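# Move large case into the free pallet corner

## Task

Take the big case from the pallet toward the -y end of the track (it sits next to two smaller cases) and set it in the unoccupied corner of the other pallet, the one already holding three cases; those three may be pushed around to make room. When finished, the two small cases are still on their own pallet, every case has its taped lid facing up, no case overhangs the edge of its pallet by more than roughly a pencil's thickness, and no case has been crushed.

## Robot and tools

SETUP. Two arms, left_arm and right_arm, each with a vacuum tool, ride carriages on one floor track along y at x = 0. left_rail carries left_arm and is always the carriage at larger y; right_rail carries right_arm. Image sides do not match these names. Each arm base sits at x = 0, y = its carriage position_m, z = 0.04 m, facing +x. The floor around the track counts as work area; the pallets are viewed by cam_pallet_north (the -y end) and cam_pallet_south (the +y end), with +y roughly rightward in both images. Other cameras: cam_high, cam_low, cam_left_wrist, cam_right_wrist, all 672x504.

SCENE FRAME. Fixed to the table: table top z = 0, +z up, +x where the arms face, +y to their left, y = 0 at track middle. The table covers x from 0.50 m and y from -0.90 to 0.90 m; elsewhere the floor is at z = -0.53 m.

TOOL. The cup point is the centre of the four cup rims; cups point along its +z. Cups sit at x = -62 and +62 mm, channel a at y = -104.5 mm, channel b at y = +104.5 mm (tool axes); footprint 237 x 322 mm. Both cups of a channel must seal flat on a smooth face, no edges or gaps under them, or that channel holds nothing.

execute_actions. Argument actions: a list run in order; optional cameras (list of names, [] for none). Each action may hold rows, steps, until, and left_rail / right_rail commands. rows: up to 15 rows, one per 1/30 s step. Every row is 16 numbers in [-1, 1]: left_arm dx, dy, dz, rx, ry, rz, suction_a, suction_b, then the same eight for right_arm. The six pose numbers are an offset from that arm's Hand target as it was when the action began, expressed in the Hand target's own axes; each row is measured from that same start, not from the prior row. Scale: 1.0 = 0.6 m or 180 degrees; rx, ry, rz form a single rotation vector. Six zeros re-command the current Hand target. Suction numbers: 1 on, 0 off (above 0.01 = on); they latch, so resend the previous values to leave a tool alone. steps: 1 to 450, default 15; the last row keeps acting afterwards. Ramp offsets gradually (about 0.01 more per row) for smooth motion. until: ends the action early on rail conditions, e.g. {"left_rail": {"position_status": ["!=", "moving"]}}; numbers need a comparison (=, !=, <, <=, >, >=); {"all": {"status": "ended"}} or {"any": {"status": "ended"}} watch motions ending.

RAILS. position_m is an absolute place on the track (left_rail -1.8 to 3, right_rail -3 to 1.8 m); speed_m_s 0.01 to 1; acceleration_factor 0.1 to 1 (base acceleration 0.73 m/s2); {"stop": true} brakes. Keep carriages at least 1.28 m apart. After sending a position, wait with an until on position_status before using that arm on scene points. Any out-of-range value rejects the whole call.

move. target: one 16-number row or a list of up to 15, same layout and scale as rows, all offsets from the Hand targets at the start. speed: m/s, 0.002 to 4.2, default 0.25 (turning up to double that in rad/s), one number or one per target. blend: corner rounding in m. stop_force: 6 to 320 N, ends an arm's path when it meets that much push along its motion; unreliable when the cup point rotates; omit it when backing off a surface. zero: with stop_force, whether to re-zero first (default true). blocking=false returns early; then call wait or stop before new rows or moves. Paths are straight, ignore obstacles, and cap at 10 s. Avoid paths near an arm's own base.

wait: seconds 0 to 10. stop: brakes a running move (no arguments besides cameras). zoom_image: camera plus region [x0, y0, x1, y1] pixels, at most 504 each way, from the latest image. zero_wrist_force: arm = left_arm or right_arm. finished_scene: scene = this scene's number, call only when the goal holds without the robot.

RESULTS. end_effector_position (m) and end_effector_quat_wxyz in the scene frame, velocities in m/s and rad/s. Hand target: what the next offsets count from. Tool commands; suction_measured_a/b from 0 to 1 (about 0 unsealed, 0.75+ airtight, lower on porous cardboard, settles within ~1.3 s); part_present_a/b (1 above 0.09). Joint positions/velocities: rail then six joints (shoulder pan, shoulder lift, elbow, wrist 1-3). Joint torques, Motor temperatures, Wrist force/torque in tool axes. Rail position_status: moving, done, contact_stop, time_out, stopped, stopped_with_arm, stopped_for_other_arm, stopped_for_other_carriage; position_answer taken/not_taken. The move line reports done, off_target, moving, held or fault, plus limits=paced or limits=held.

CAUTIONS. Orientation commands are clipped to 32 degrees from the current orientation per step. About 400 N on an arm, or joint torque at its load limit, stops that arm for 10 s; motors at 85 C lock the arm for 30-60 s. With a part present the controller assumes an 11.5 kg load. Release by lowering slowly until the case rests, switching both channels off, and pausing before lifting away. Do not drop, slam, or release moving cases, press cases hard, let the arms touch each other, or push anything off the work area.

Each tool is called after "Request:" by a JSON object that holds its "fn" and its "kwargs", one argument or row to a line.

## Session

Request:
{"fn": "execute_actions", "kwargs": {
  "actions": []
}}

Request:
{"fn": "zoom_image", "kwargs": {
  "camera": "cam_pallet_south",
  "region": [110, 110, 400, 370]
}}

Request:
{"fn": "zoom_image", "kwargs": {
  "camera": "cam_pallet_north",
  "region": [270, 120, 560, 370]
}}

Scene clock: 0.00 s.
left_arm: end_effector_position=(+0.8500, +1.5578, +0.4400) suction_measured_a=0.00 part_present_a=0 suction_measured_b=0.00 part_present_b=0 end_effector_quat_wxyz=(+0.000, +0.000, +1.000, +0.000) | right_arm: end_effector_position=(+0.8500, -1.3593, +0.4400) suction_measured_a=0.00 part_present_a=0 suction_measured_b=0.00 part_present_b=0 end_effector_quat_wxyz=(+0.000, +0.000, +1.000, +0.000)
Joint positions: left_arm=[1.558 -0.239 -1.498 2.092 -2.165 -1.571 1.332] | right_arm=[-1.359 -0.239 -1.498 2.092 -2.165 -1.571 1.332]
Joint velocities: within noise
Joint torques (N m): no reading
Motor temperatures (°C): left_arm=[35 32 25 34 32 31] | right_arm=[24 25 31 32 33 32]
Wrist force (N): no reading
Wrist torque (N m): no reading
Wrist force, peak (N): no reading
Hand target: left_arm +0.8500, +1.5578, +0.4400; +0.000, +0.000, +1.000, +0.000 | right_arm +0.8500, -1.3593, +0.4400; +0.000, +0.000, +1.000, +0.000
Tool commands: left_gripper/suction_a=+0.0 left_gripper/suction_b=+0.0 right_gripper/suction_a=+0.0 right_gripper/suction_b=+0.0
left_rail: position_m=1.558 position_status=done
right_rail: position_m=-1.359 position_status=done

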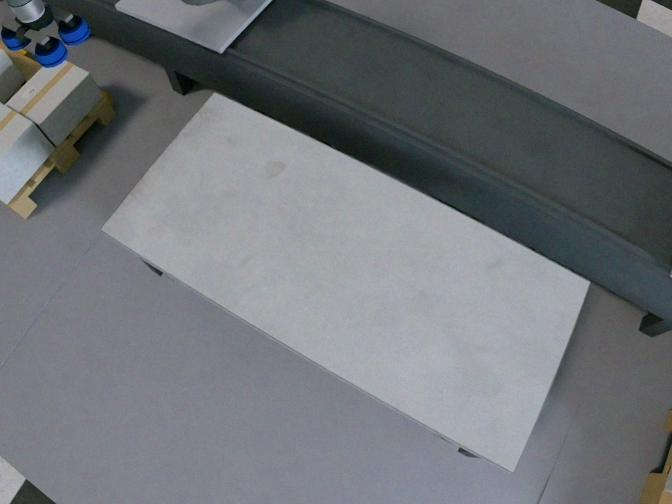

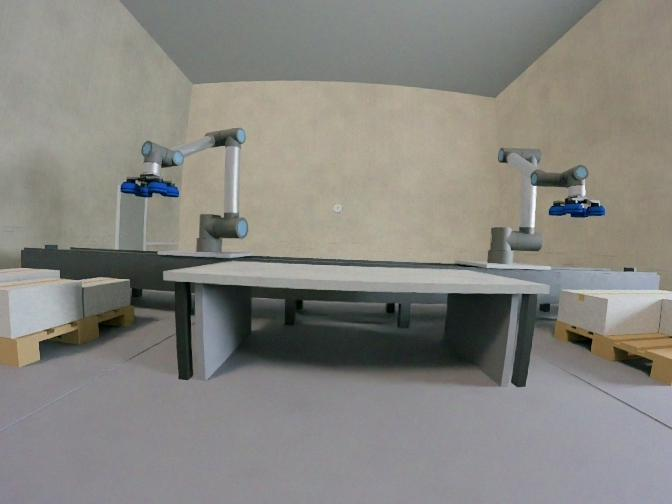

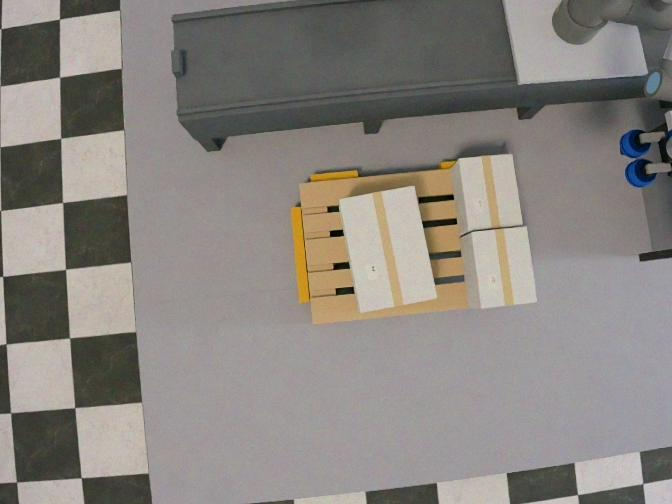

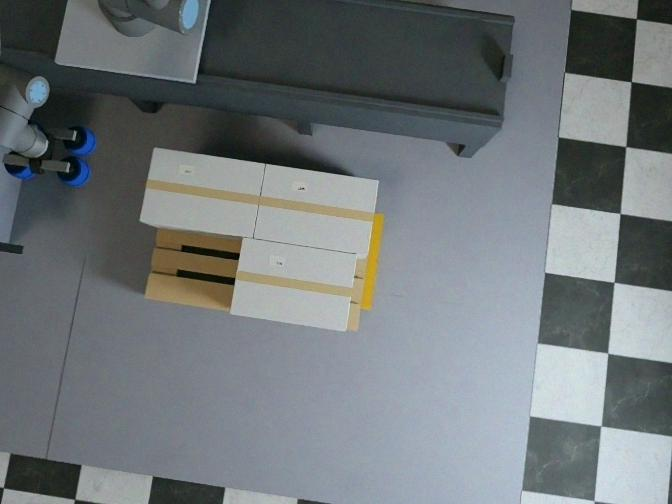

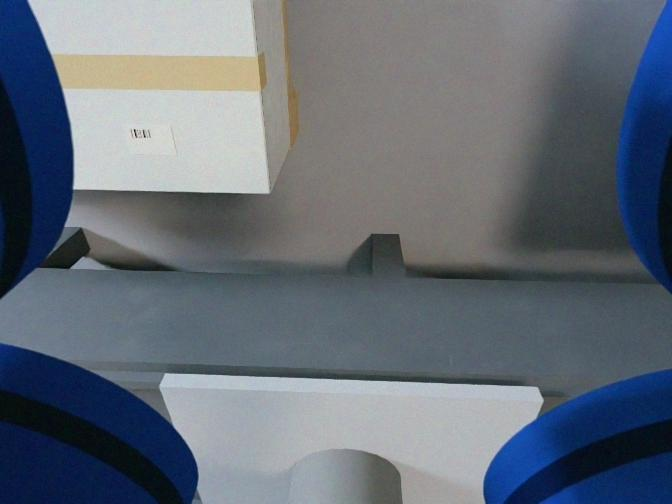

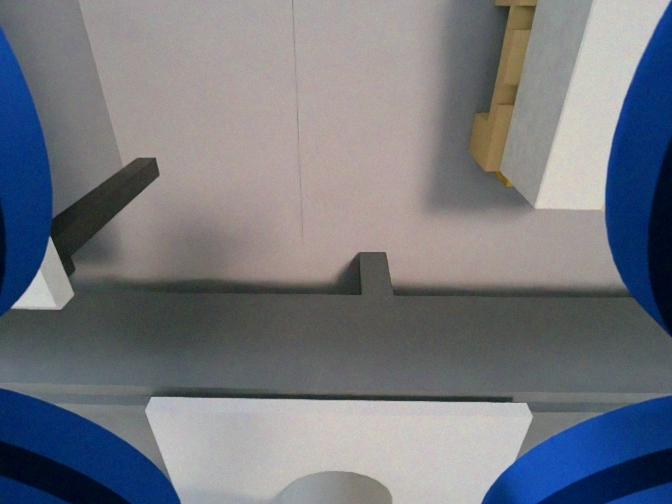

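Scaled by 1.738.

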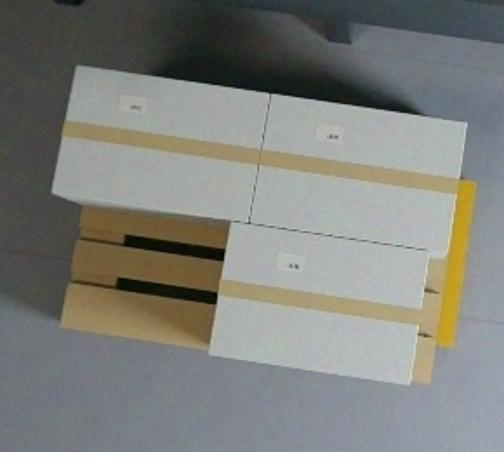

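Scaled by 1.738.

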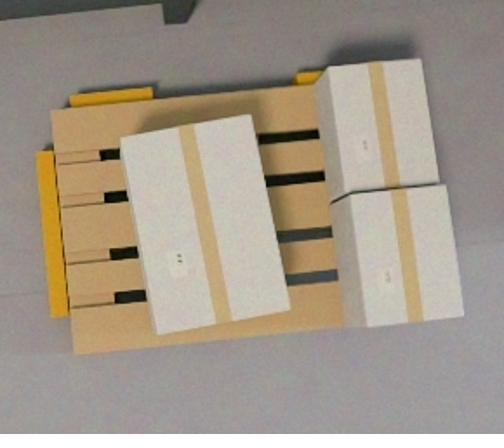

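Request:
{"fn": "execute_actions", "kwargs": {
  "actions": [
    {"left_rail":{"position_m":2.5},"right_rail":{"position_m":-2.2},"steps":1}
  ],
  "cameras": []
}}

Request:
{"fn": "move", "kwargs": {
  "target": [-0.605,0.058,0.717,0,0,0,0,0,-0.352,-0.445,0.717,0,0,-0.0322,0,0],
  "speed": 0.5,
  "cameras": ["cam_left_wrist","cam_right_wrist","cam_pallet_north","cam_pallet_south"]
}}

Request:
{"fn": "zoom_image", "kwargs": {
  "camera": "cam_pallet_south",
  "region": [110, 110, 400, 370]
}}

Request:
{"fn": "zoom_image", "kwargs": {
  "camera": "cam_pallet_north",
  "region": [270, 120, 560, 370]
}}

Scene clock: 6.50 s.
left_arm: end_effector_position=(+0.8500, +2.5000, +0.4400) suction_measured_a=0.00 part_present_a=0 suction_measured_b=0.00 part_present_b=0 end_effector_quat_wxyz=(+0.000, +0.000, +1.000, +0.000) | right_arm: end_effector_position=(+0.8500, -2.2000, +0.4400) suction_measured_a=0.00 part_present_a=0 suction_measured_b=0.00 part_present_b=0 end_effector_quat_wxyz=(+0.000, +0.000, +1.000, +0.000)
Joint positions: left_arm=[2.5 -0.239 -1.498 2.092 -2.165 -1.571 1.332] | right_arm=[-2.2 -0.239 -1.498 2.092 -2.165 -1.571 1.332]
Joint velocities: within noise
Joint torques (N m): left_arm=[2.93 -103.51 -83.78 -8.42 0 -1.33] | right_arm=[8.45 -98.62 -86.38 -9.8 -0.5 0.44]
Motor temperatures (°C): left_arm=[35 32 25 34 32 31] | right_arm=[24 25 31 32 33 32]
Wrist force (N): left_arm=[0.2 0.3 0.1] | right_arm=[-0.3 0.0 -0.4]
Wrist torque (N m): left_arm=[0.04 -0.03 0.00] | right_arm=[-0.01 0.04 0.01]
Wrist force, peak (N): left_arm=[0.2 3.0 0.5] | right_arm=[0.1 -2.6 -0.4]
Hand target: left_arm +0.8500, +2.5000, +0.4400; +0.000, +0.000, +1.000, +0.000 | right_arm +0.8500, -2.2000, +0.4400; +0.000, +0.000, +1.000, +0.000
Tool commands: left_gripper/suction_a=+0.0 left_gripper/suction_b=+0.0 right_gripper/suction_a=+0.0 right_gripper/suction_b=+0.0
left_rail: position_m=2.500 position_status=done
right_rail: position_m=-2.200 position_status=done
No camera images: "cameras" was empty.

Scene clock: 8.50 s.
left_arm: end_effector_position=(+1.2128, +2.5348, +0.0100) suction_measured_a=0.00 part_present_a=0 suction_measured_b=0.00 part_present_b=0 end_effector_quat_wxyz=(+0.000, +0.000, +1.000, +0.000) | right_arm: end_effector_position=(+1.0611, -2.4669, +0.0100) suction_measured_a=0.00 part_present_a=0 suction_measured_b=0.00 part_present_b=0 end_effector_quat_wxyz=(+0.000, -0.051, +0.999, +0.000)
Joint positions: left_arm=[2.5 -0.138 -0.788 1.729 -2.512 -1.571 1.433] | right_arm=[-2.2 -0.431 -0.866 1.924 -2.628 -1.571 1.039]
Joint velocities: within noise
Joint torques (N m): left_arm=[34.58 -205.55 -74.63 -3.77 -5.4 2.12] | right_arm=[-16.94 -172.83 -71.9 -13.13 4.59 -5.25]
Motor temperatures (°C): left_arm=[35 32 25 34 32 31] | right_arm=[24 25 31 32 33 32]
Wrist force (N): left_arm=[0.2 0.9 1.0] | right_arm=[-0.2 0.0 0.1]
Wrist torque (N m): left_arm=[0.11 0.01 0.05] | right_arm=[0.00 -0.05 -0.03]
Wrist force, peak (N): left_arm=[-2.4 1.3 4.8] | right_arm=[-1.5 -2.2 4.0]
Hand target: left_arm +1.2130, +2.5348, +0.0098; +0.000, +0.000, +1.000, +0.000 | right_arm +1.0612, -2.4670, +0.0098; +0.000, -0.051, +0.999, +0.000
Off the commanded pose: left_arm 0.000 m, 0 deg | right_arm 0.000 m, 0 deg.
left_rail: position_m=2.500 position_status=done
right_rail: position_m=-2.200 position_status=done
move: done
Images, in order (width x height): cam_pallet_north 672x504, cam_pallet_south 672x504, cam_left_wrist 672x504, cam_right_wrist 672x504.

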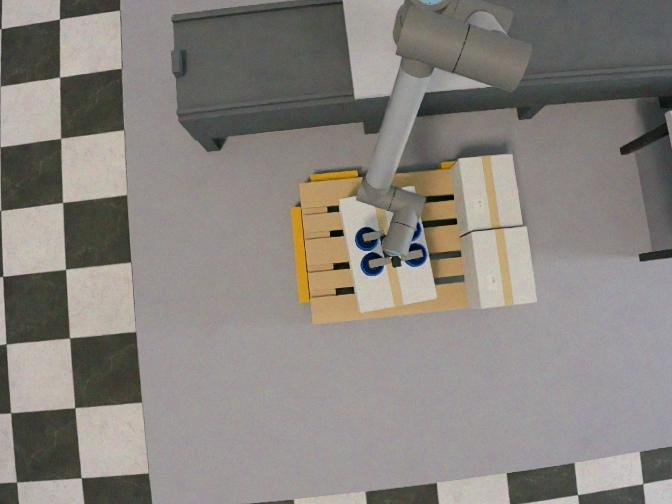

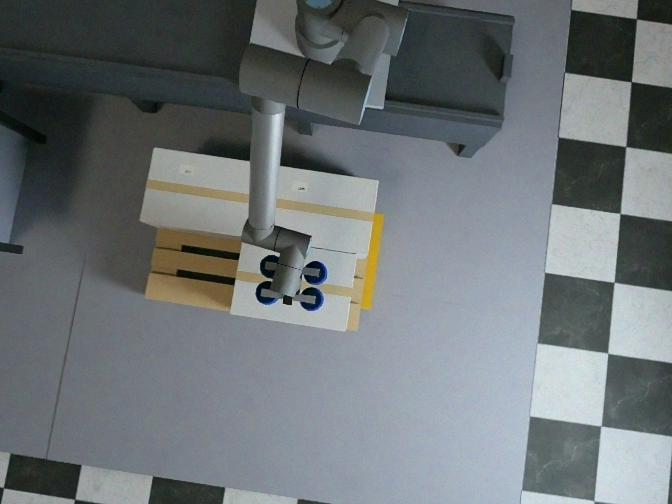

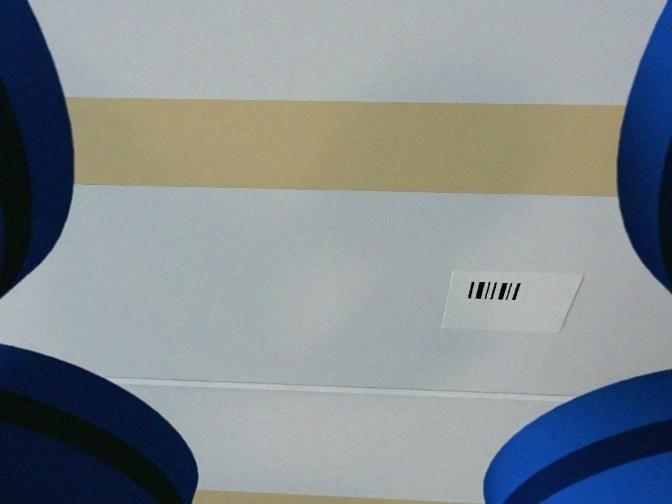

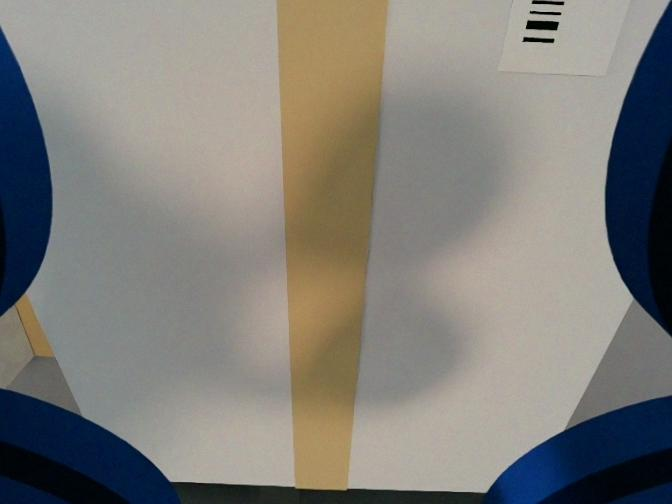

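Scaled by 1.738.

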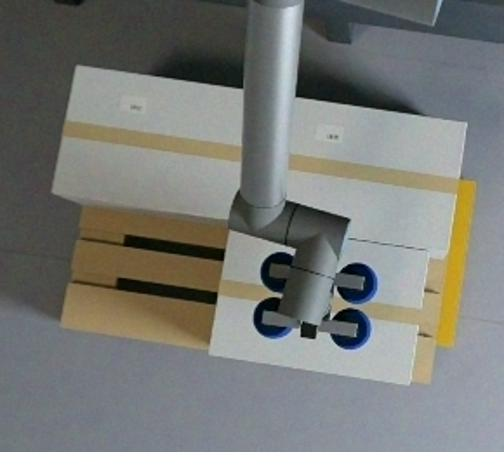

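Scaled by 1.738.

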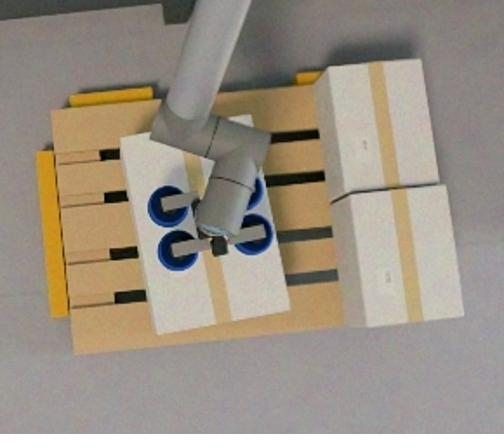

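Request:
{"fn": "move", "kwargs": {
  "target": [
    [0,0,0.142,0,0,0,0,0,0,0,0.142,0,0,0,0,0],
    [0,0,0.24,0,0,0,0,0,0,0,0.24,0,0,0,0,0]
  ],
  "speed": [0.15,0.03],
  "stop_force": 12,
  "cameras": []
}}

Request:
{"fn": "execute_actions", "kwargs": {
  "actions": [
    {"rows":[[0,0,0.006,0,0,0,1,1,0,0,0.006,0,0,0,1,1]],"steps":40}
  ],
  "cameras": []
}}

Scene clock: 12.40 s.
left_arm: end_effector_position=(+1.2130, +2.5348, -0.1269) suction_measured_a=0.00 part_present_a=0 suction_measured_b=0.00 part_present_b=0 end_effector_quat_wxyz=(+0.000, +0.000, +1.000, +0.000) | right_arm: end_effector_position=(+1.0612, -2.4670, -0.1267) suction_measured_a=0.00 part_present_a=0 suction_measured_b=0.00 part_present_b=0 end_effector_quat_wxyz=(+0.000, -0.051, +0.999, +0.000)
Joint positions: left_arm=[2.5 -0.138 -0.652 1.718 -2.637 -1.571 1.433] | right_arm=[-2.2 -0.431 -0.714 1.913 -2.77 -1.571 1.038]
Joint velocities: within noise
Joint torques (N m): left_arm=[6.03 -244.3 -38.78 -3.18 -4.18 -2.5] | right_arm=[24.32 -216.4 -29.34 -7.06 3.87 3.09]
Motor temperatures (°C): left_arm=[35 32 25 34 32 31] | right_arm=[24 25 31 32 33 32]
Wrist force (N): left_arm=[2.9 1.1 -9.5] | right_arm=[1.8 1.3 -9.6]
Wrist torque (N m): left_arm=[0.41 -0.51 0.14] | right_arm=[0.39 -0.44 0.04]
Wrist force, peak (N): left_arm=[6.6 1.7 -14.4] | right_arm=[4.0 3.5 -19.1]
Hand target: left_arm +1.2130, +2.5348, -0.1269; +0.000, +0.000, +1.000, +0.000 (not the last commanded pose) | right_arm +1.0612, -2.4670, -0.1267; +0.000, -0.051, +0.999, +0.000 (not the last commanded pose)
Off the commanded pose: left_arm 0.007 m, 0 deg | right_arm 0.008 m, 0 deg.
left_rail: position_m=2.500 position_status=done
right_rail: position_m=-2.200 position_status=done
move: contact (left_arm, right_arm); path passed 1 of 2 targets
No camera images: "cameras" was empty.

Scene clock: 13.93 s.
left_arm: end_effector_position=(+1.2130, +2.5348, -0.1305) suction_measured_a=0.83 part_present_a=1 suction_measured_b=0.84 part_present_b=1 end_effector_quat_wxyz=(+0.000, +0.000, +1.000, +0.000) | right_arm: end_effector_position=(+1.0612, -2.4670, -0.1303) suction_measured_a=0.84 part_present_a=1 suction_measured_b=0.85 part_present_b=1 end_effector_quat_wxyz=(+0.000, -0.051, +0.999, +0.000)
Joint positions: left_arm=[2.5 -0.138 -0.648 1.718 -2.64 -1.571 1.433] | right_arm=[-2.2 -0.431 -0.71 1.912 -2.773 -1.571 1.038]
Joint velocities: within noise
Joint torques (N m): left_arm=[11.38 -353.88 -112.51 -28.68 -3.85 3.67] | right_arm=[-11.13 -328.17 -96.6 -27.99 -5.5 2.82]
Motor temperatures (°C): left_arm=[35 32 25 34 32 31] | right_arm=[24 25 31 32 33 32]
Wrist force (N): left_arm=[-6.0 -0.3 12.6] | right_arm=[-0.4 -3.2 5.9]
Wrist torque (N m): left_arm=[0.20 -1.05 -1.57] | right_arm=[0.15 -1.34 -0.03]
Wrist force, peak (N): left_arm=[-3.0 56.8 -29.5] | right_arm=[24.6 -1.9 -58.6]
Hand target: left_arm +1.2130, +2.5348, -0.1305; +0.000, +0.000, +1.000, +0.000 | right_arm +1.0612, -2.4670, -0.1303; +0.000, -0.051, +0.999, +0.000
Off the commanded pose: left_arm 0.000 m, 0 deg | right_arm 0.000 m, 0 deg.
left_rail: position_m=2.500 position_status=done
right_rail: position_m=-2.200 position_status=done
No camera images: "cameras" was empty.

Request:
{"fn": "move", "kwargs": {
  "target": [
    [0,0,-0.025,0,0,0,1,1,0,0,-0.1,0,0,0,1,1],
    [0,0.1,-0.025,0,0,0,1,1,0,0,-0.95,0,0,0,1,1]
  ],
  "speed": [0.1,0.35],
  "cameras": ["cam_pallet_south","cam_pallet_north"]
}}

Request:
{"fn": "zoom_image", "kwargs": {
  "camera": "cam_pallet_south",
  "region": [220, 200, 400, 350]
}}

Scene clock: 17.10 s.
left_arm: end_effector_position=(+1.2130, +2.5948, -0.1155) suction_measured_a=0.83 part_present_a=1 suction_measured_b=0.84 part_present_b=1 end_effector_quat_wxyz=(+0.000, +0.000, +1.000, +0.000) | right_arm: end_effector_position=(+1.0612, -2.4669, +0.4395) suction_measured_a=0.84 part_present_a=1 suction_measured_b=0.85 part_present_b=1 end_effector_quat_wxyz=(+0.000, -0.051, +0.999, +0.000)
Joint positions: left_arm=[2.5 -0.088 -0.662 1.715 -2.624 -1.571 1.483] | right_arm=[-2.2 -0.431 -1.235 1.755 -2.091 -1.571 1.038]
Joint velocities: within noise
Joint torques (N m): left_arm=[46.75 -347.86 -107.23 -14.9 3.32 3.9] | right_arm=[-19.47 -286.04 -190.32 -24.25 -5.1 -5.02]
Motor temperatures (°C): left_arm=[35 32 25 34 32 31] | right_arm=[24 25 31 32 33 32]
Wrist force (N): left_arm=[-13.9 -8.0 12.9] | right_arm=[0.1 -3.5 3.0]
Wrist torque (N m): left_arm=[1.71 -3.18 -1.34] | right_arm=[0.19 -1.35 -0.05]
Wrist force, peak (N): left_arm=[-14.4 -8.0 12.9] | right_arm=[1.1 -1.8 26.6]
Hand target: left_arm +1.2130, +2.5948, -0.1155; +0.000, +0.000, +1.000, +0.000 | right_arm +1.0612, -2.4670, +0.4397; +0.000, -0.051, +0.999, +0.000
Off the commanded pose: left_arm 0.000 m, 0 deg | right_arm 0.000 m, 0 deg.
left_rail: position_m=2.500 position_status=done
right_rail: position_m=-2.200 position_status=done
move: done
Images, in order (width x height): cam_pallet_north 672x504, cam_pallet_south 672x504.

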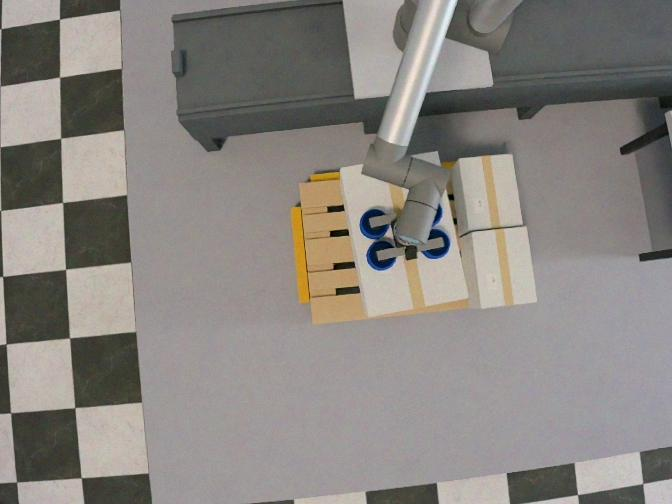

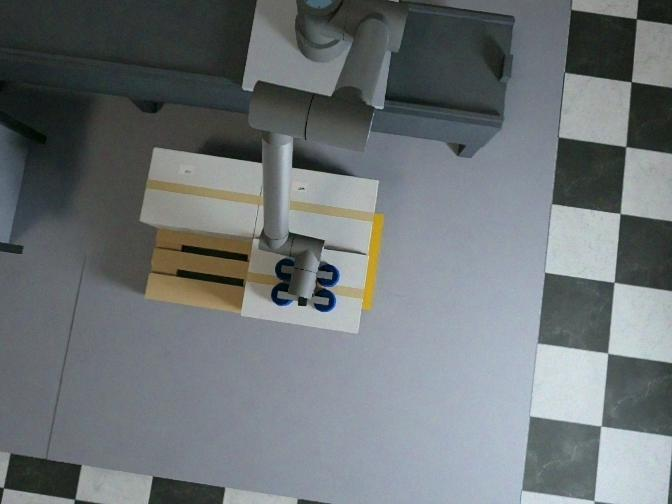

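Scaled by 2.800.

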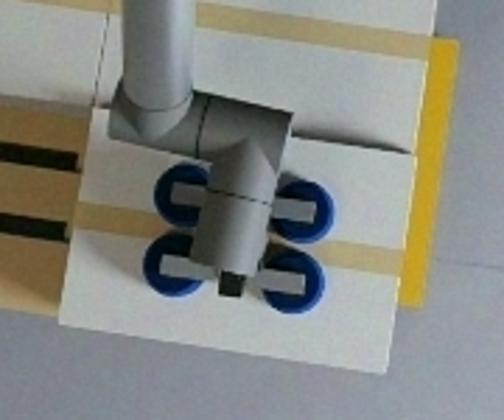

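Request:
{"fn": "move", "kwargs": {
  "target": [0,0,0.08,0,0,0,1,1,0,0.3,0,0,0,-0.468,1,1],
  "speed": [0.5],
  "stop_force": 80,
  "cameras": []
}}

Scene clock: 20.27 s.
left_arm: end_effector_position=(+1.2130, +2.5949, -0.1401) suction_measured_a=0.83 part_present_a=1 suction_measured_b=0.84 part_present_b=1 end_effector_quat_wxyz=(+0.000, +0.000, +1.000, +0.000) | right_arm: end_effector_position=(+1.0430, -2.2879, +0.4397) suction_measured_a=0.84 part_present_a=1 suction_measured_b=0.85 part_present_b=1 end_effector_quat_wxyz=(+0.000, +0.707, -0.707, +0.000)
Joint positions: left_arm=[2.5 -0.088 -0.637 1.71 -2.645 -1.571 1.483] | right_arm=[-2.2 -0.277 -1.285 1.826 -2.112 -1.571 -0.278]
Joint velocities: within noise
Joint torques (N m): left_arm=[-29.71 -302.34 -78.24 -8.24 3.6 -3.15] | right_arm=[28.18 -271.1 -164.24 -30.96 4.5 -4.89]
Motor temperatures (°C): left_arm=[35 32 25 34 32 31] | right_arm=[24 25 31 32 33 32]
Wrist force (N): left_arm=[23.9 13.8 -65.5] | right_arm=[0.4 -4.1 3.3]
Wrist torque (N m): left_arm=[11.54 -8.90 2.23] | right_arm=[0.07 -1.40 -0.09]
Wrist force, peak (N): left_arm=[39.8 22.5 -76.6] | right_arm=[-0.1 -10.8 3.0]
Hand target: left_arm +1.2130, +2.5949, -0.1401; +0.000, +0.000, +1.000, +0.000 (not the last commanded pose) | right_arm +1.0430, -2.2879, +0.4397; +0.000, +0.707, -0.707, +0.000
Off the commanded pose: left_arm 0.023 m, 0 deg | right_arm 0.000 m, 0 deg.
left_rail: position_m=2.500 position_status=done
right_rail: position_m=-2.200 position_status=done
move: contact (left_arm)
No camera images: "cameras" was empty.

Request:
{"fn": "execute_actions", "kwargs": {
  "actions": [
    {"rows":[[0,0,0,0,0,0,0,0,0,0,0,0,0,0,1,1]],"steps":22},
    {"right_rail":{"position_m":1.2},"steps":1}
  ],
  "cameras": []
}}

Request:
{"fn": "move", "kwargs": {
  "target": [
    [0,0,-0.3,0,0,0,0,0,0,0,0,0,0,0,1,1],
    [0.8,0.1,-0.85,0,0,0,0,0,0,0,0,0,0,0,1,1]
  ],
  "speed": [0.3,0.5],
  "blend": [0.08,0],
  "cameras": ["cam_pallet_south"]
}}

Request:
{"fn": "execute_actions", "kwargs": {
  "actions": [
    {"left_rail":{"position_m":3.0},"right_rail":{"position_m":1.7},"steps":1}
  ],
  "cameras": ["cam_pallet_south","cam_left_wrist"]
}}

Request:
{"fn": "zoom_image", "kwargs": {
  "camera": "cam_pallet_south",
  "region": [110, 110, 400, 370]
}}

Scene clock: 25.97 s.
left_arm: end_effector_position=(+1.2130, +2.5949, -0.1401) suction_measured_a=0.00 part_present_a=0 suction_measured_b=0.00 part_present_b=0 end_effector_quat_wxyz=(+0.000, +0.000, +1.000, +0.000) | right_arm: end_effector_position=(+1.0430, +0.0153, +0.4397) suction_measured_a=0.84 part_present_a=1 suction_measured_b=0.85 part_present_b=1 end_effector_quat_wxyz=(+0.000, +0.707, -0.707, +0.000) end_effector_velocity=(+0.000, +1.000, +0.001) end_effector_angular_velocity=(+0.000, +0.000, +0.000)
Joint positions: left_arm=[2.5 -0.088 -0.637 1.71 -2.645 -1.571 1.483] | right_arm=[0.103 -0.277 -1.285 1.826 -2.112 -1.571 -0.278]
Joint velocities: left_arm=[within noise] | right_arm=[1 0 0 -0.001 0.001 0 0]
Joint torques (N m): left_arm=[19.84 -193.68 -42.47 -3.22 3.54 1.87] | right_arm=[2.28 -268.53 -177.02 -27.98 -4.27 -4.83]
Motor temperatures (°C): left_arm=[35 32 25 34 32 31] | right_arm=[24 25 31 32 33 32]
Wrist force (N): left_arm=[26.0 0.7 -45.0] | right_arm=[-0.3 -3.5 3.9]
Wrist torque (N m): left_arm=[0.09 -0.88 0.12] | right_arm=[0.16 -1.31 -0.09]
Wrist force, peak (N): left_arm=[23.7 13.4 -65.8] | right_arm=[15.9 -2.8 3.4]
Hand target: left_arm +1.2130, +2.5949, -0.1401; +0.000, +0.000, +1.000, +0.000 | right_arm +1.0430, +0.0153, +0.4397; +0.000, +0.707, -0.707, +0.000
Off the commanded pose: left_arm 0.000 m, 0 deg | right_arm 0.000 m, 0 deg.
left_rail: position_m=2.500 position_status=done
right_rail: position_m=0.103 position_m_goal=1.200 position_status=moving position_answer=taken
not at rest: the robot was still moving 3 seconds after this call's last action.
No camera images: "cameras" was empty.

Scene clock: 28.60 s.
left_arm: end_effector_position=(+0.7330, +2.6549, +0.3696) suction_measured_a=0.00 part_present_a=0 suction_measured_b=0.00 part_present_b=0 end_effector_quat_wxyz=(+0.000, +0.000, +1.000, +0.000) | right_arm: end_effector_position=(+1.0430, +1.1121, +0.4397) suction_measured_a=0.84 part_present_a=1 suction_measured_b=0.85 part_present_b=1 end_effector_quat_wxyz=(+0.000, +0.707, -0.707, +0.000)
Joint positions: left_arm=[2.5 -0.063 -1.554 2.274 -2.291 -1.571 1.507] | right_arm=[1.2 -0.277 -1.285 1.826 -2.112 -1.571 -0.278]
Joint velocities: within noise
Joint torques (N m): left_arm=[-30.68 -105.66 -64.7 -3.43 3.18 -4.35] | right_arm=[-17.39 -264.88 -173.8 -29.2 3.9 -2.73]
Motor temperatures (°C): left_arm=[35 32 25 34 32 31] | right_arm=[24 25 31 32 33 32]
Wrist force (N): left_arm=[-1.7 1.3 0.4] | right_arm=[-1.9 -2.0 3.5]
Wrist torque (N m): left_arm=[0.16 0.28 -0.01] | right_arm=[0.35 -1.09 -0.09]
Wrist force, peak (N): left_arm=[25.6 0.8 -45.2] | right_arm=[-14.4 -4.5 3.4]
Hand target: left_arm +0.7329, +2.6549, +0.3698; +0.000, +0.000, +1.000, +0.000 | right_arm +1.0430, +1.1121, +0.4397; +0.000, +0.707, -0.707, +0.000
Off the commanded pose: left_arm 0.000 m, 0 deg | right_arm 0.000 m, 0 deg.
left_rail: position_m=2.500 position_status=done
right_rail: position_m=1.200 position_status=done
move: done
Images, in order (width x height): cam_pallet_south 672x504.

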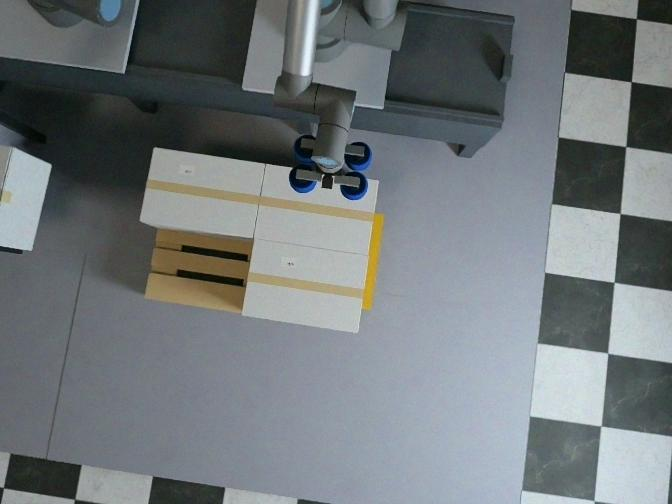

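Scene clock: 30.53 s.
left_arm: end_effector_position=(+0.7329, +3.1549, +0.3698) suction_measured_a=0.00 part_present_a=0 suction_measured_b=0.00 part_present_b=0 end_effector_quat_wxyz=(+0.000, +0.000, +1.000, +0.000) | right_arm: end_effector_position=(+1.0430, +1.2603, +0.4397) suction_measured_a=0.84 part_present_a=1 suction_measured_b=0.85 part_present_b=1 end_effector_quat_wxyz=(+0.000, +0.707, -0.707, +0.000)
Joint positions: left_arm=[3 -0.063 -1.554 2.274 -2.29 -1.571 1.507] | right_arm=[1.348 -0.277 -1.285 1.826 -2.112 -1.571 -0.278]
Joint velocities: within noise
Joint torques (N m): left_arm=[-12.33 -96.99 -72.79 -5.08 3.04 -3.89] | right_arm=[-14.29 -253.16 -168.4 -31.24 4.14 -3.42]
Motor temperatures (°C): left_arm=[35 32 25 34 32 31] | right_arm=[24 25 31 32 33 32]
Wrist force (N): left_arm=[-1.4 1.2 0.5] | right_arm=[-0.5 -1.2 3.9]
Wrist torque (N m): left_arm=[0.15 0.24 -0.02] | right_arm=[0.46 -1.28 -0.09]
Wrist force, peak (N): left_arm=[-2.0 3.4 0.8] | right_arm=[-39.9 -2.8 3.5]
Hand target: left_arm +0.7329, +3.1549, +0.3698; +0.000, +0.000, +1.000, +0.000 | right_arm +1.0430, +1.2603, +0.4397; +0.000, +0.707, -0.707, +0.000
Tool commands: left_gripper/suction_a=+0.0 left_gripper/suction_b=+0.0 right_gripper/suction_a=+1.0 right_gripper/suction_b=+1.0
Off the commanded pose: left_arm 0.000 m, 0 deg | right_arm 0.000 m, 0 deg.
left_rail: position_m=3.000 position_status=done
right_rail: position_m=1.348 position_status=stopped_for_other_carriage position_answer=taken
Images, in order (width x height): cam_pallet_south 672x504, cam_left_wrist 672x504.

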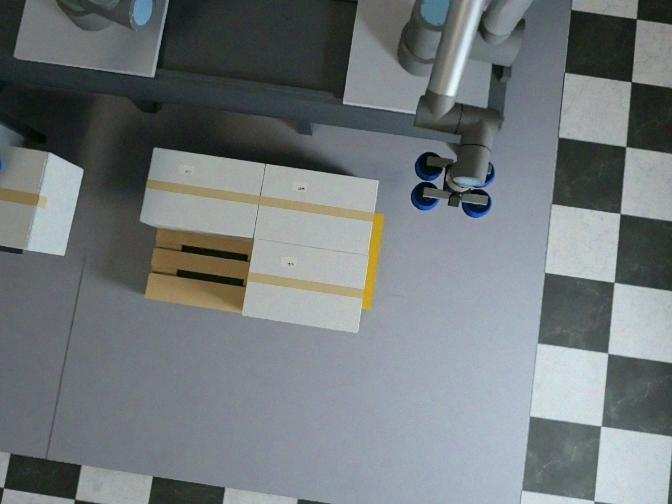

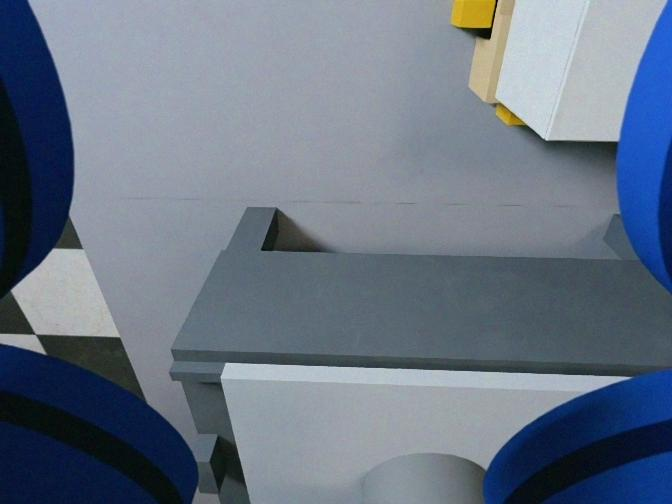

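Scaled by 1.738.

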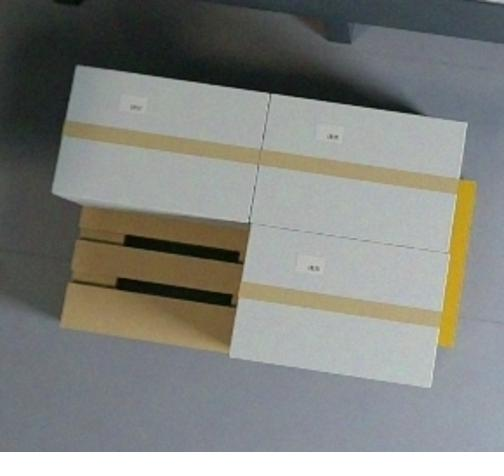

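Request:
{"fn": "execute_actions", "kwargs": {
  "actions": [
    {"right_rail":{"position_m":1.7},"steps":1}
  ],
  "cameras": []
}}

Request:
{"fn": "move", "kwargs": {
  "target": [0,0,0,0,0,0,0,0,-0.6045,-0.337,0.25,0,0,0,1,1],
  "speed": 0.4,
  "cameras": ["cam_pallet_south","cam_right_wrist"]
}}

Request:
{"fn": "zoom_image", "kwargs": {
  "camera": "cam_pallet_south",
  "region": [110, 130, 400, 370]
}}

Scene clock: 32.60 s.
left_arm: end_effector_position=(+0.7329, +3.1549, +0.3698) suction_measured_a=0.00 part_present_a=0 suction_measured_b=0.00 part_present_b=0 end_effector_quat_wxyz=(+0.000, +0.000, +1.000, +0.000) | right_arm: end_effector_position=(+1.0430, +1.6121, +0.4397) suction_measured_a=0.84 part_present_a=1 suction_measured_b=0.85 part_present_b=1 end_effector_quat_wxyz=(+0.000, +0.707, -0.707, +0.000)
Joint positions: left_arm=[3 -0.063 -1.554 2.274 -2.29 -1.571 1.507] | right_arm=[1.7 -0.277 -1.285 1.826 -2.112 -1.571 -0.278]
Joint velocities: within noise
Joint torques (N m): left_arm=[0.7 -90.27 -85.95 -6.62 0.62 -4.18] | right_arm=[-13.9 -246.5 -166.2 -27.52 -2.87 -2.51]
Motor temperatures (°C): left_arm=[35 32 25 34 32 31] | right_arm=[24 25 31 32 33 32]
Wrist force (N): left_arm=[-1.9 1.4 0.3] | right_arm=[-0.8 -1.1 3.5]
Wrist torque (N m): left_arm=[0.17 0.30 -0.01] | right_arm=[0.48 -1.32 -0.09]
Wrist force, peak (N): left_arm=[-1.7 2.2 0.3] | right_arm=[-15.5 -2.1 3.7]
Hand target: left_arm +0.7329, +3.1549, +0.3698; +0.000, +0.000, +1.000, +0.000 | right_arm +1.0430, +1.6121, +0.4397; +0.000, +0.707, -0.707, +0.000
Tool commands: left_gripper/suction_a=+0.0 left_gripper/suction_b=+0.0 right_gripper/suction_a=+1.0 right_gripper/suction_b=+1.0
Off the commanded pose: left_arm 0.000 m, 0 deg | right_arm 0.000 m, 0 deg.
left_rail: position_m=3.000 position_status=done
right_rail: position_m=1.700 position_status=done
No camera images: "cameras" was empty.

Scene clock: 34.50 s.
left_arm: end_effector_position=(+0.7329, +3.1549, +0.3698) suction_measured_a=0.00 part_present_a=0 suction_measured_b=0.00 part_present_b=0 end_effector_quat_wxyz=(+0.000, +0.000, +1.000, +0.000) | right_arm: end_effector_position=(+1.2448, +1.9747, +0.2898) suction_measured_a=0.84 part_present_a=1 suction_measured_b=0.85 part_present_b=1 end_effector_quat_wxyz=(+0.000, +0.707, -0.707, +0.000)
Joint positions: left_arm=[3 -0.063 -1.554 2.274 -2.29 -1.571 1.507] | right_arm=[1.7 0.059 -0.961 1.55 -2.16 -1.571 0.058]
Joint velocities: within noise
Joint torques (N m): left_arm=[12.58 -84.79 -83.29 -6.56 -1.6 -3.85] | right_arm=[31.96 -330.34 -186.69 -24.94 -6.24 5.41]
Motor temperatures (°C): left_arm=[35 32 25 34 32 31] | right_arm=[24 25 31 32 33 32]
Wrist force (N): left_arm=[-1.6 1.4 0.4] | right_arm=[-2.3 1.6 3.7]
Wrist torque (N m): left_arm=[0.18 0.26 -0.02] | right_arm=[0.93 -1.07 0.04]
Wrist force, peak (N): left_arm=[-1.6 2.1 0.3] | right_arm=[-18.9 -7.6 13.7]
Hand target: left_arm +0.7329, +3.1549, +0.3698; +0.000, +0.000, +1.000, +0.000 | right_arm +1.2450, +1.9750, +0.2897; +0.000, +0.707, -0.707, +0.000
Off the commanded pose: left_arm 0.000 m, 0 deg | right_arm 0.000 m, 0 deg.
left_rail: position_m=3.000 position_status=done
right_rail: position_m=1.700 position_status=done
move: done
Images, in order (width x height): cam_pallet_south 672x504, cam_right_wrist 672x504.

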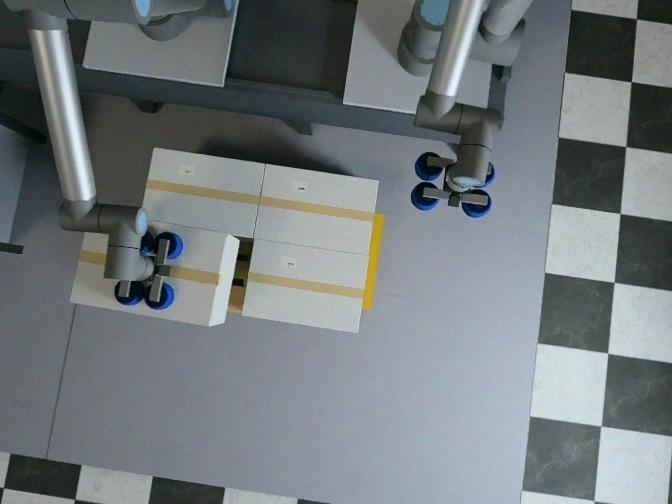

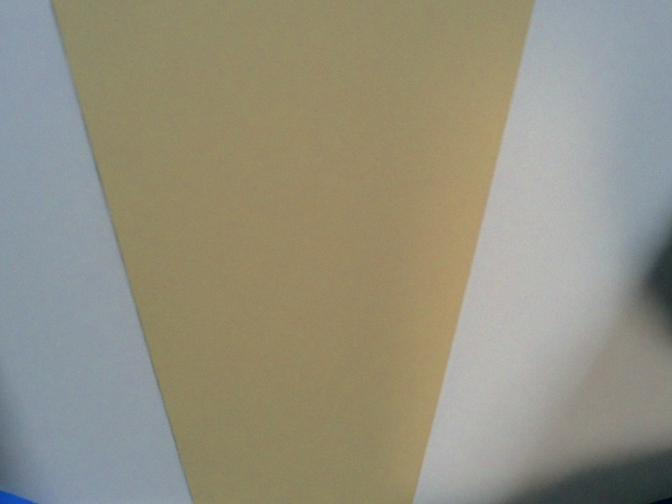

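Scaled by 1.738.

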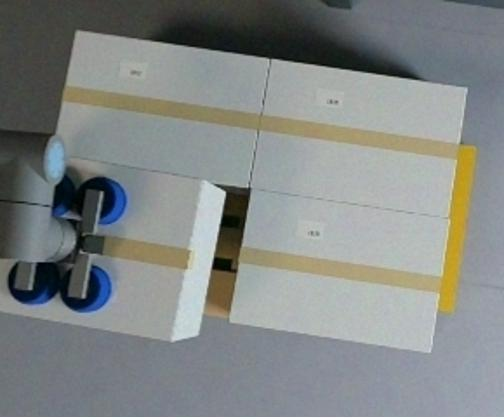

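Request:
{"fn": "move", "kwargs": {
  "target": [
    [0,0,0,0,0,0,0,0,0,0,0.15,0,0,-0.0055,1,1],
    [0,0,0,0,0,0,0,0,0,0,0.62,0,0,-0.0055,1,1]
  ],
  "speed": [0.25,0.13],
  "stop_force": 40,
  "cameras": ["cam_pallet_south","cam_right_wrist"]
}}

Request:
{"fn": "zoom_image", "kwargs": {
  "camera": "cam_pallet_south",
  "region": [60, 130, 390, 350]
}}

Scene clock: 39.37 s.
left_arm: end_effector_position=(+0.7329, +3.1549, +0.3698) suction_measured_a=0.00 part_present_a=0 suction_measured_b=0.00 part_present_b=0 end_effector_quat_wxyz=(+0.000, +0.000, +1.000, +0.000) | right_arm: end_effector_position=(+1.2450, +1.9749, -0.0823) suction_measured_a=0.84 part_present_a=1 suction_measured_b=0.85 part_present_b=1 end_effector_quat_wxyz=(+0.000, +0.713, -0.701, +0.000)
Joint positions: left_arm=[3 -0.063 -1.554 2.274 -2.29 -1.571 1.507] | right_arm=[1.7 0.059 -0.658 1.618 -2.531 -1.571 0.041]
Joint velocities: within noise
Joint torques (N m): left_arm=[19.96 -83.4 -79.33 -8.96 -1.36 -3.6] | right_arm=[22.24 -348.37 -135.21 -30.84 3.4 1.51]
Motor temperatures (°C): left_arm=[35 32 25 34 32 31] | right_arm=[24 25 31 32 33 32]
Wrist force (N): left_arm=[-1.3 1.4 0.4] | right_arm=[-2.3 2.4 2.7]
Wrist torque (N m): left_arm=[0.17 0.24 -0.02] | right_arm=[0.97 -0.92 0.02]
Wrist force, peak (N): left_arm=[-2.1 1.6 0.7] | right_arm=[-2.0 4.1 22.0]
Hand target: left_arm +0.7329, +3.1549, +0.3698; +0.000, +0.000, +1.000, +0.000 | right_arm +1.2450, +1.9749, -0.0823; +0.000, +0.713, -0.701, +0.000
Off the commanded pose: left_arm 0.000 m, 0 deg | right_arm 0.000 m, 0 deg.
left_rail: position_m=3.000 position_status=done
right_rail: position_m=1.700 position_status=done
move: done
Images, in order (width x height): cam_pallet_south 672x504, cam_right_wrist 672x504.

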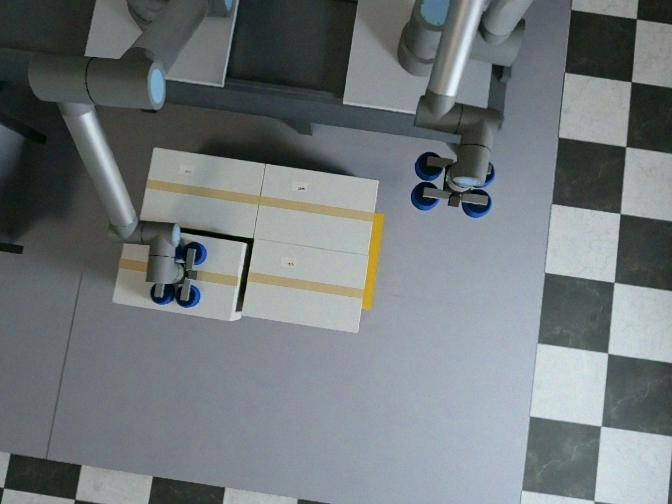

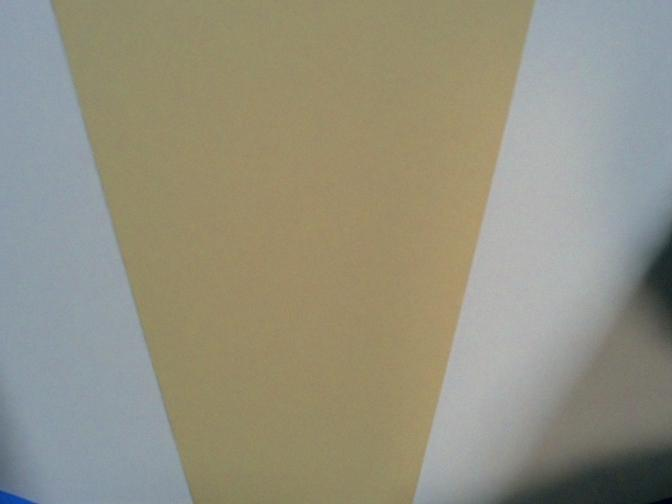

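Scaled by 1.527.

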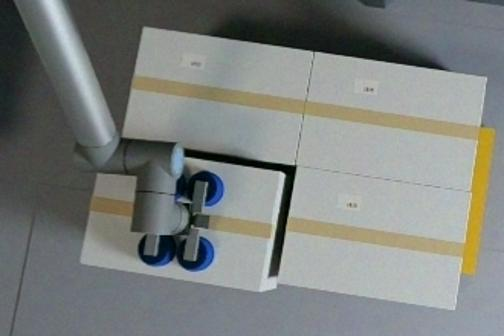

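Request:
{"fn": "move", "kwargs": {
  "target": [0,0,0,0,0,0,0,0,-0.12,0,0.055,0,0,0,1,1],
  "speed": 0.025,
  "stop_force": 18,
  "cameras": []
}}

Request:
{"fn": "move", "kwargs": {
  "target": [0,0,0,0,0,0,0,0,0.006,0.08,0,0,0,0,1,1],
  "speed": 0.025,
  "stop_force": 18,
  "cameras": ["cam_pallet_south"]
}}

Request:
{"fn": "zoom_image", "kwargs": {
  "camera": "cam_pallet_south",
  "region": [100, 130, 400, 350]
}}

Scene clock: 42.83 s.
left_arm: end_effector_position=(+0.7329, +3.1549, +0.3698) suction_measured_a=0.00 part_present_a=0 suction_measured_b=0.00 part_present_b=0 end_effector_quat_wxyz=(+0.000, +0.000, +1.000, +0.000) | right_arm: end_effector_position=(+1.2443, +2.0109, -0.0988) suction_measured_a=0.84 part_present_a=1 suction_measured_b=0.85 part_present_b=1 end_effector_quat_wxyz=(+0.000, +0.713, -0.701, +0.000)
Joint positions: left_arm=[3 -0.063 -1.554 2.274 -2.29 -1.571 1.507] | right_arm=[1.7 0.088 -0.637 1.603 -2.537 -1.571 0.07]
Joint velocities: within noise
Joint torques (N m): left_arm=[21.27 -80.22 -77.95 -9.65 -1.33 -3.97] | right_arm=[-13.89 -385.96 -117.95 -27.76 2.86 -2.29]
Motor temperatures (°C): left_arm=[35 32 25 34 32 31] | right_arm=[24 25 31 32 33 32]
Wrist force (N): left_arm=[-1.5 1.5 0.6] | right_arm=[5.1 5.7 0.7]
Wrist torque (N m): left_arm=[0.20 0.25 -0.01] | right_arm=[0.01 -0.01 -2.44]
Wrist force, peak (N): left_arm=[-2.1 1.9 0.6] | right_arm=[43.7 2.8 -8.8]
Hand target: left_arm +0.7329, +3.1549, +0.3698; +0.000, +0.000, +1.000, +0.000 | right_arm +1.2443, +2.0109, -0.0988; +0.000, +0.713, -0.701, +0.000 (not the last commanded pose)
Off the commanded pose: left_arm 0.000 m, 0 deg | right_arm 0.040 m, 0 deg.
left_rail: position_m=3.000 position_status=done
right_rail: position_m=1.700 position_status=done
move: contact (right_arm)
No camera images: "cameras" was empty.

Scene clock: 45.30 s.
left_arm: end_effector_position=(+0.7329, +3.1549, +0.3698) suction_measured_a=0.00 part_present_a=0 suction_measured_b=0.00 part_present_b=0 end_effector_quat_wxyz=(+0.000, +0.000, +1.000, +0.000) | right_arm: end_effector_position=(+1.2155, +2.0082, -0.0988) suction_measured_a=0.84 part_present_a=1 suction_measured_b=0.85 part_present_b=1 end_effector_quat_wxyz=(+0.000, +0.713, -0.701, +0.000)
Joint positions: left_arm=[3 -0.063 -1.554 2.274 -2.29 -1.571 1.507] | right_arm=[1.7 0.087 -0.656 1.653 -2.568 -1.571 0.069]
Joint velocities: within noise
Joint torques (N m): left_arm=[16.53 -83.73 -75.67 -10.61 -0.95 -4.1] | right_arm=[-17.98 -338.97 -118.06 -20.4 -6.6 8.23]
Motor temperatures (°C): left_arm=[35 32 25 34 32 31] | right_arm=[24 25 31 32 33 32]
Wrist force (N): left_arm=[-1.5 1.2 1.0] | right_arm=[-4.3 -9.9 2.5]
Wrist torque (N m): left_arm=[0.15 0.25 -0.02] | right_arm=[3.22 -1.23 -2.68]
Wrist force, peak (N): left_arm=[-2.1 1.5 1.0] | right_arm=[-12.4 -25.9 1.4]
Hand target: left_arm +0.7329, +3.1549, +0.3698; +0.000, +0.000, +1.000, +0.000 | right_arm +1.2155, +2.0083, -0.0988; +0.000, +0.713, -0.701, +0.000 (not the last commanded pose)
Off the commanded pose: left_arm 0.000 m, 0 deg | right_arm 0.019 m, 0 deg.
left_rail: position_m=3.000 position_status=done
right_rail: position_m=1.700 position_status=done
move: contact (right_arm)
Images, in order (width x height): cam_pallet_south 672x504.

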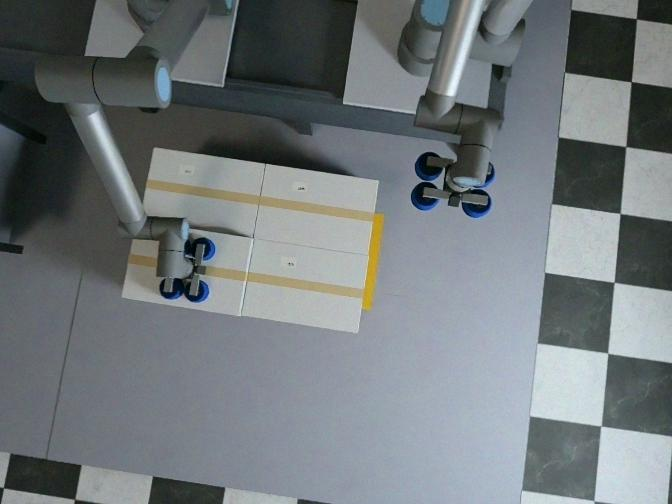

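Scaled by 1.680.

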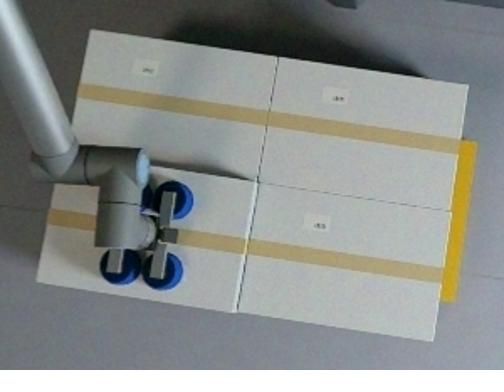

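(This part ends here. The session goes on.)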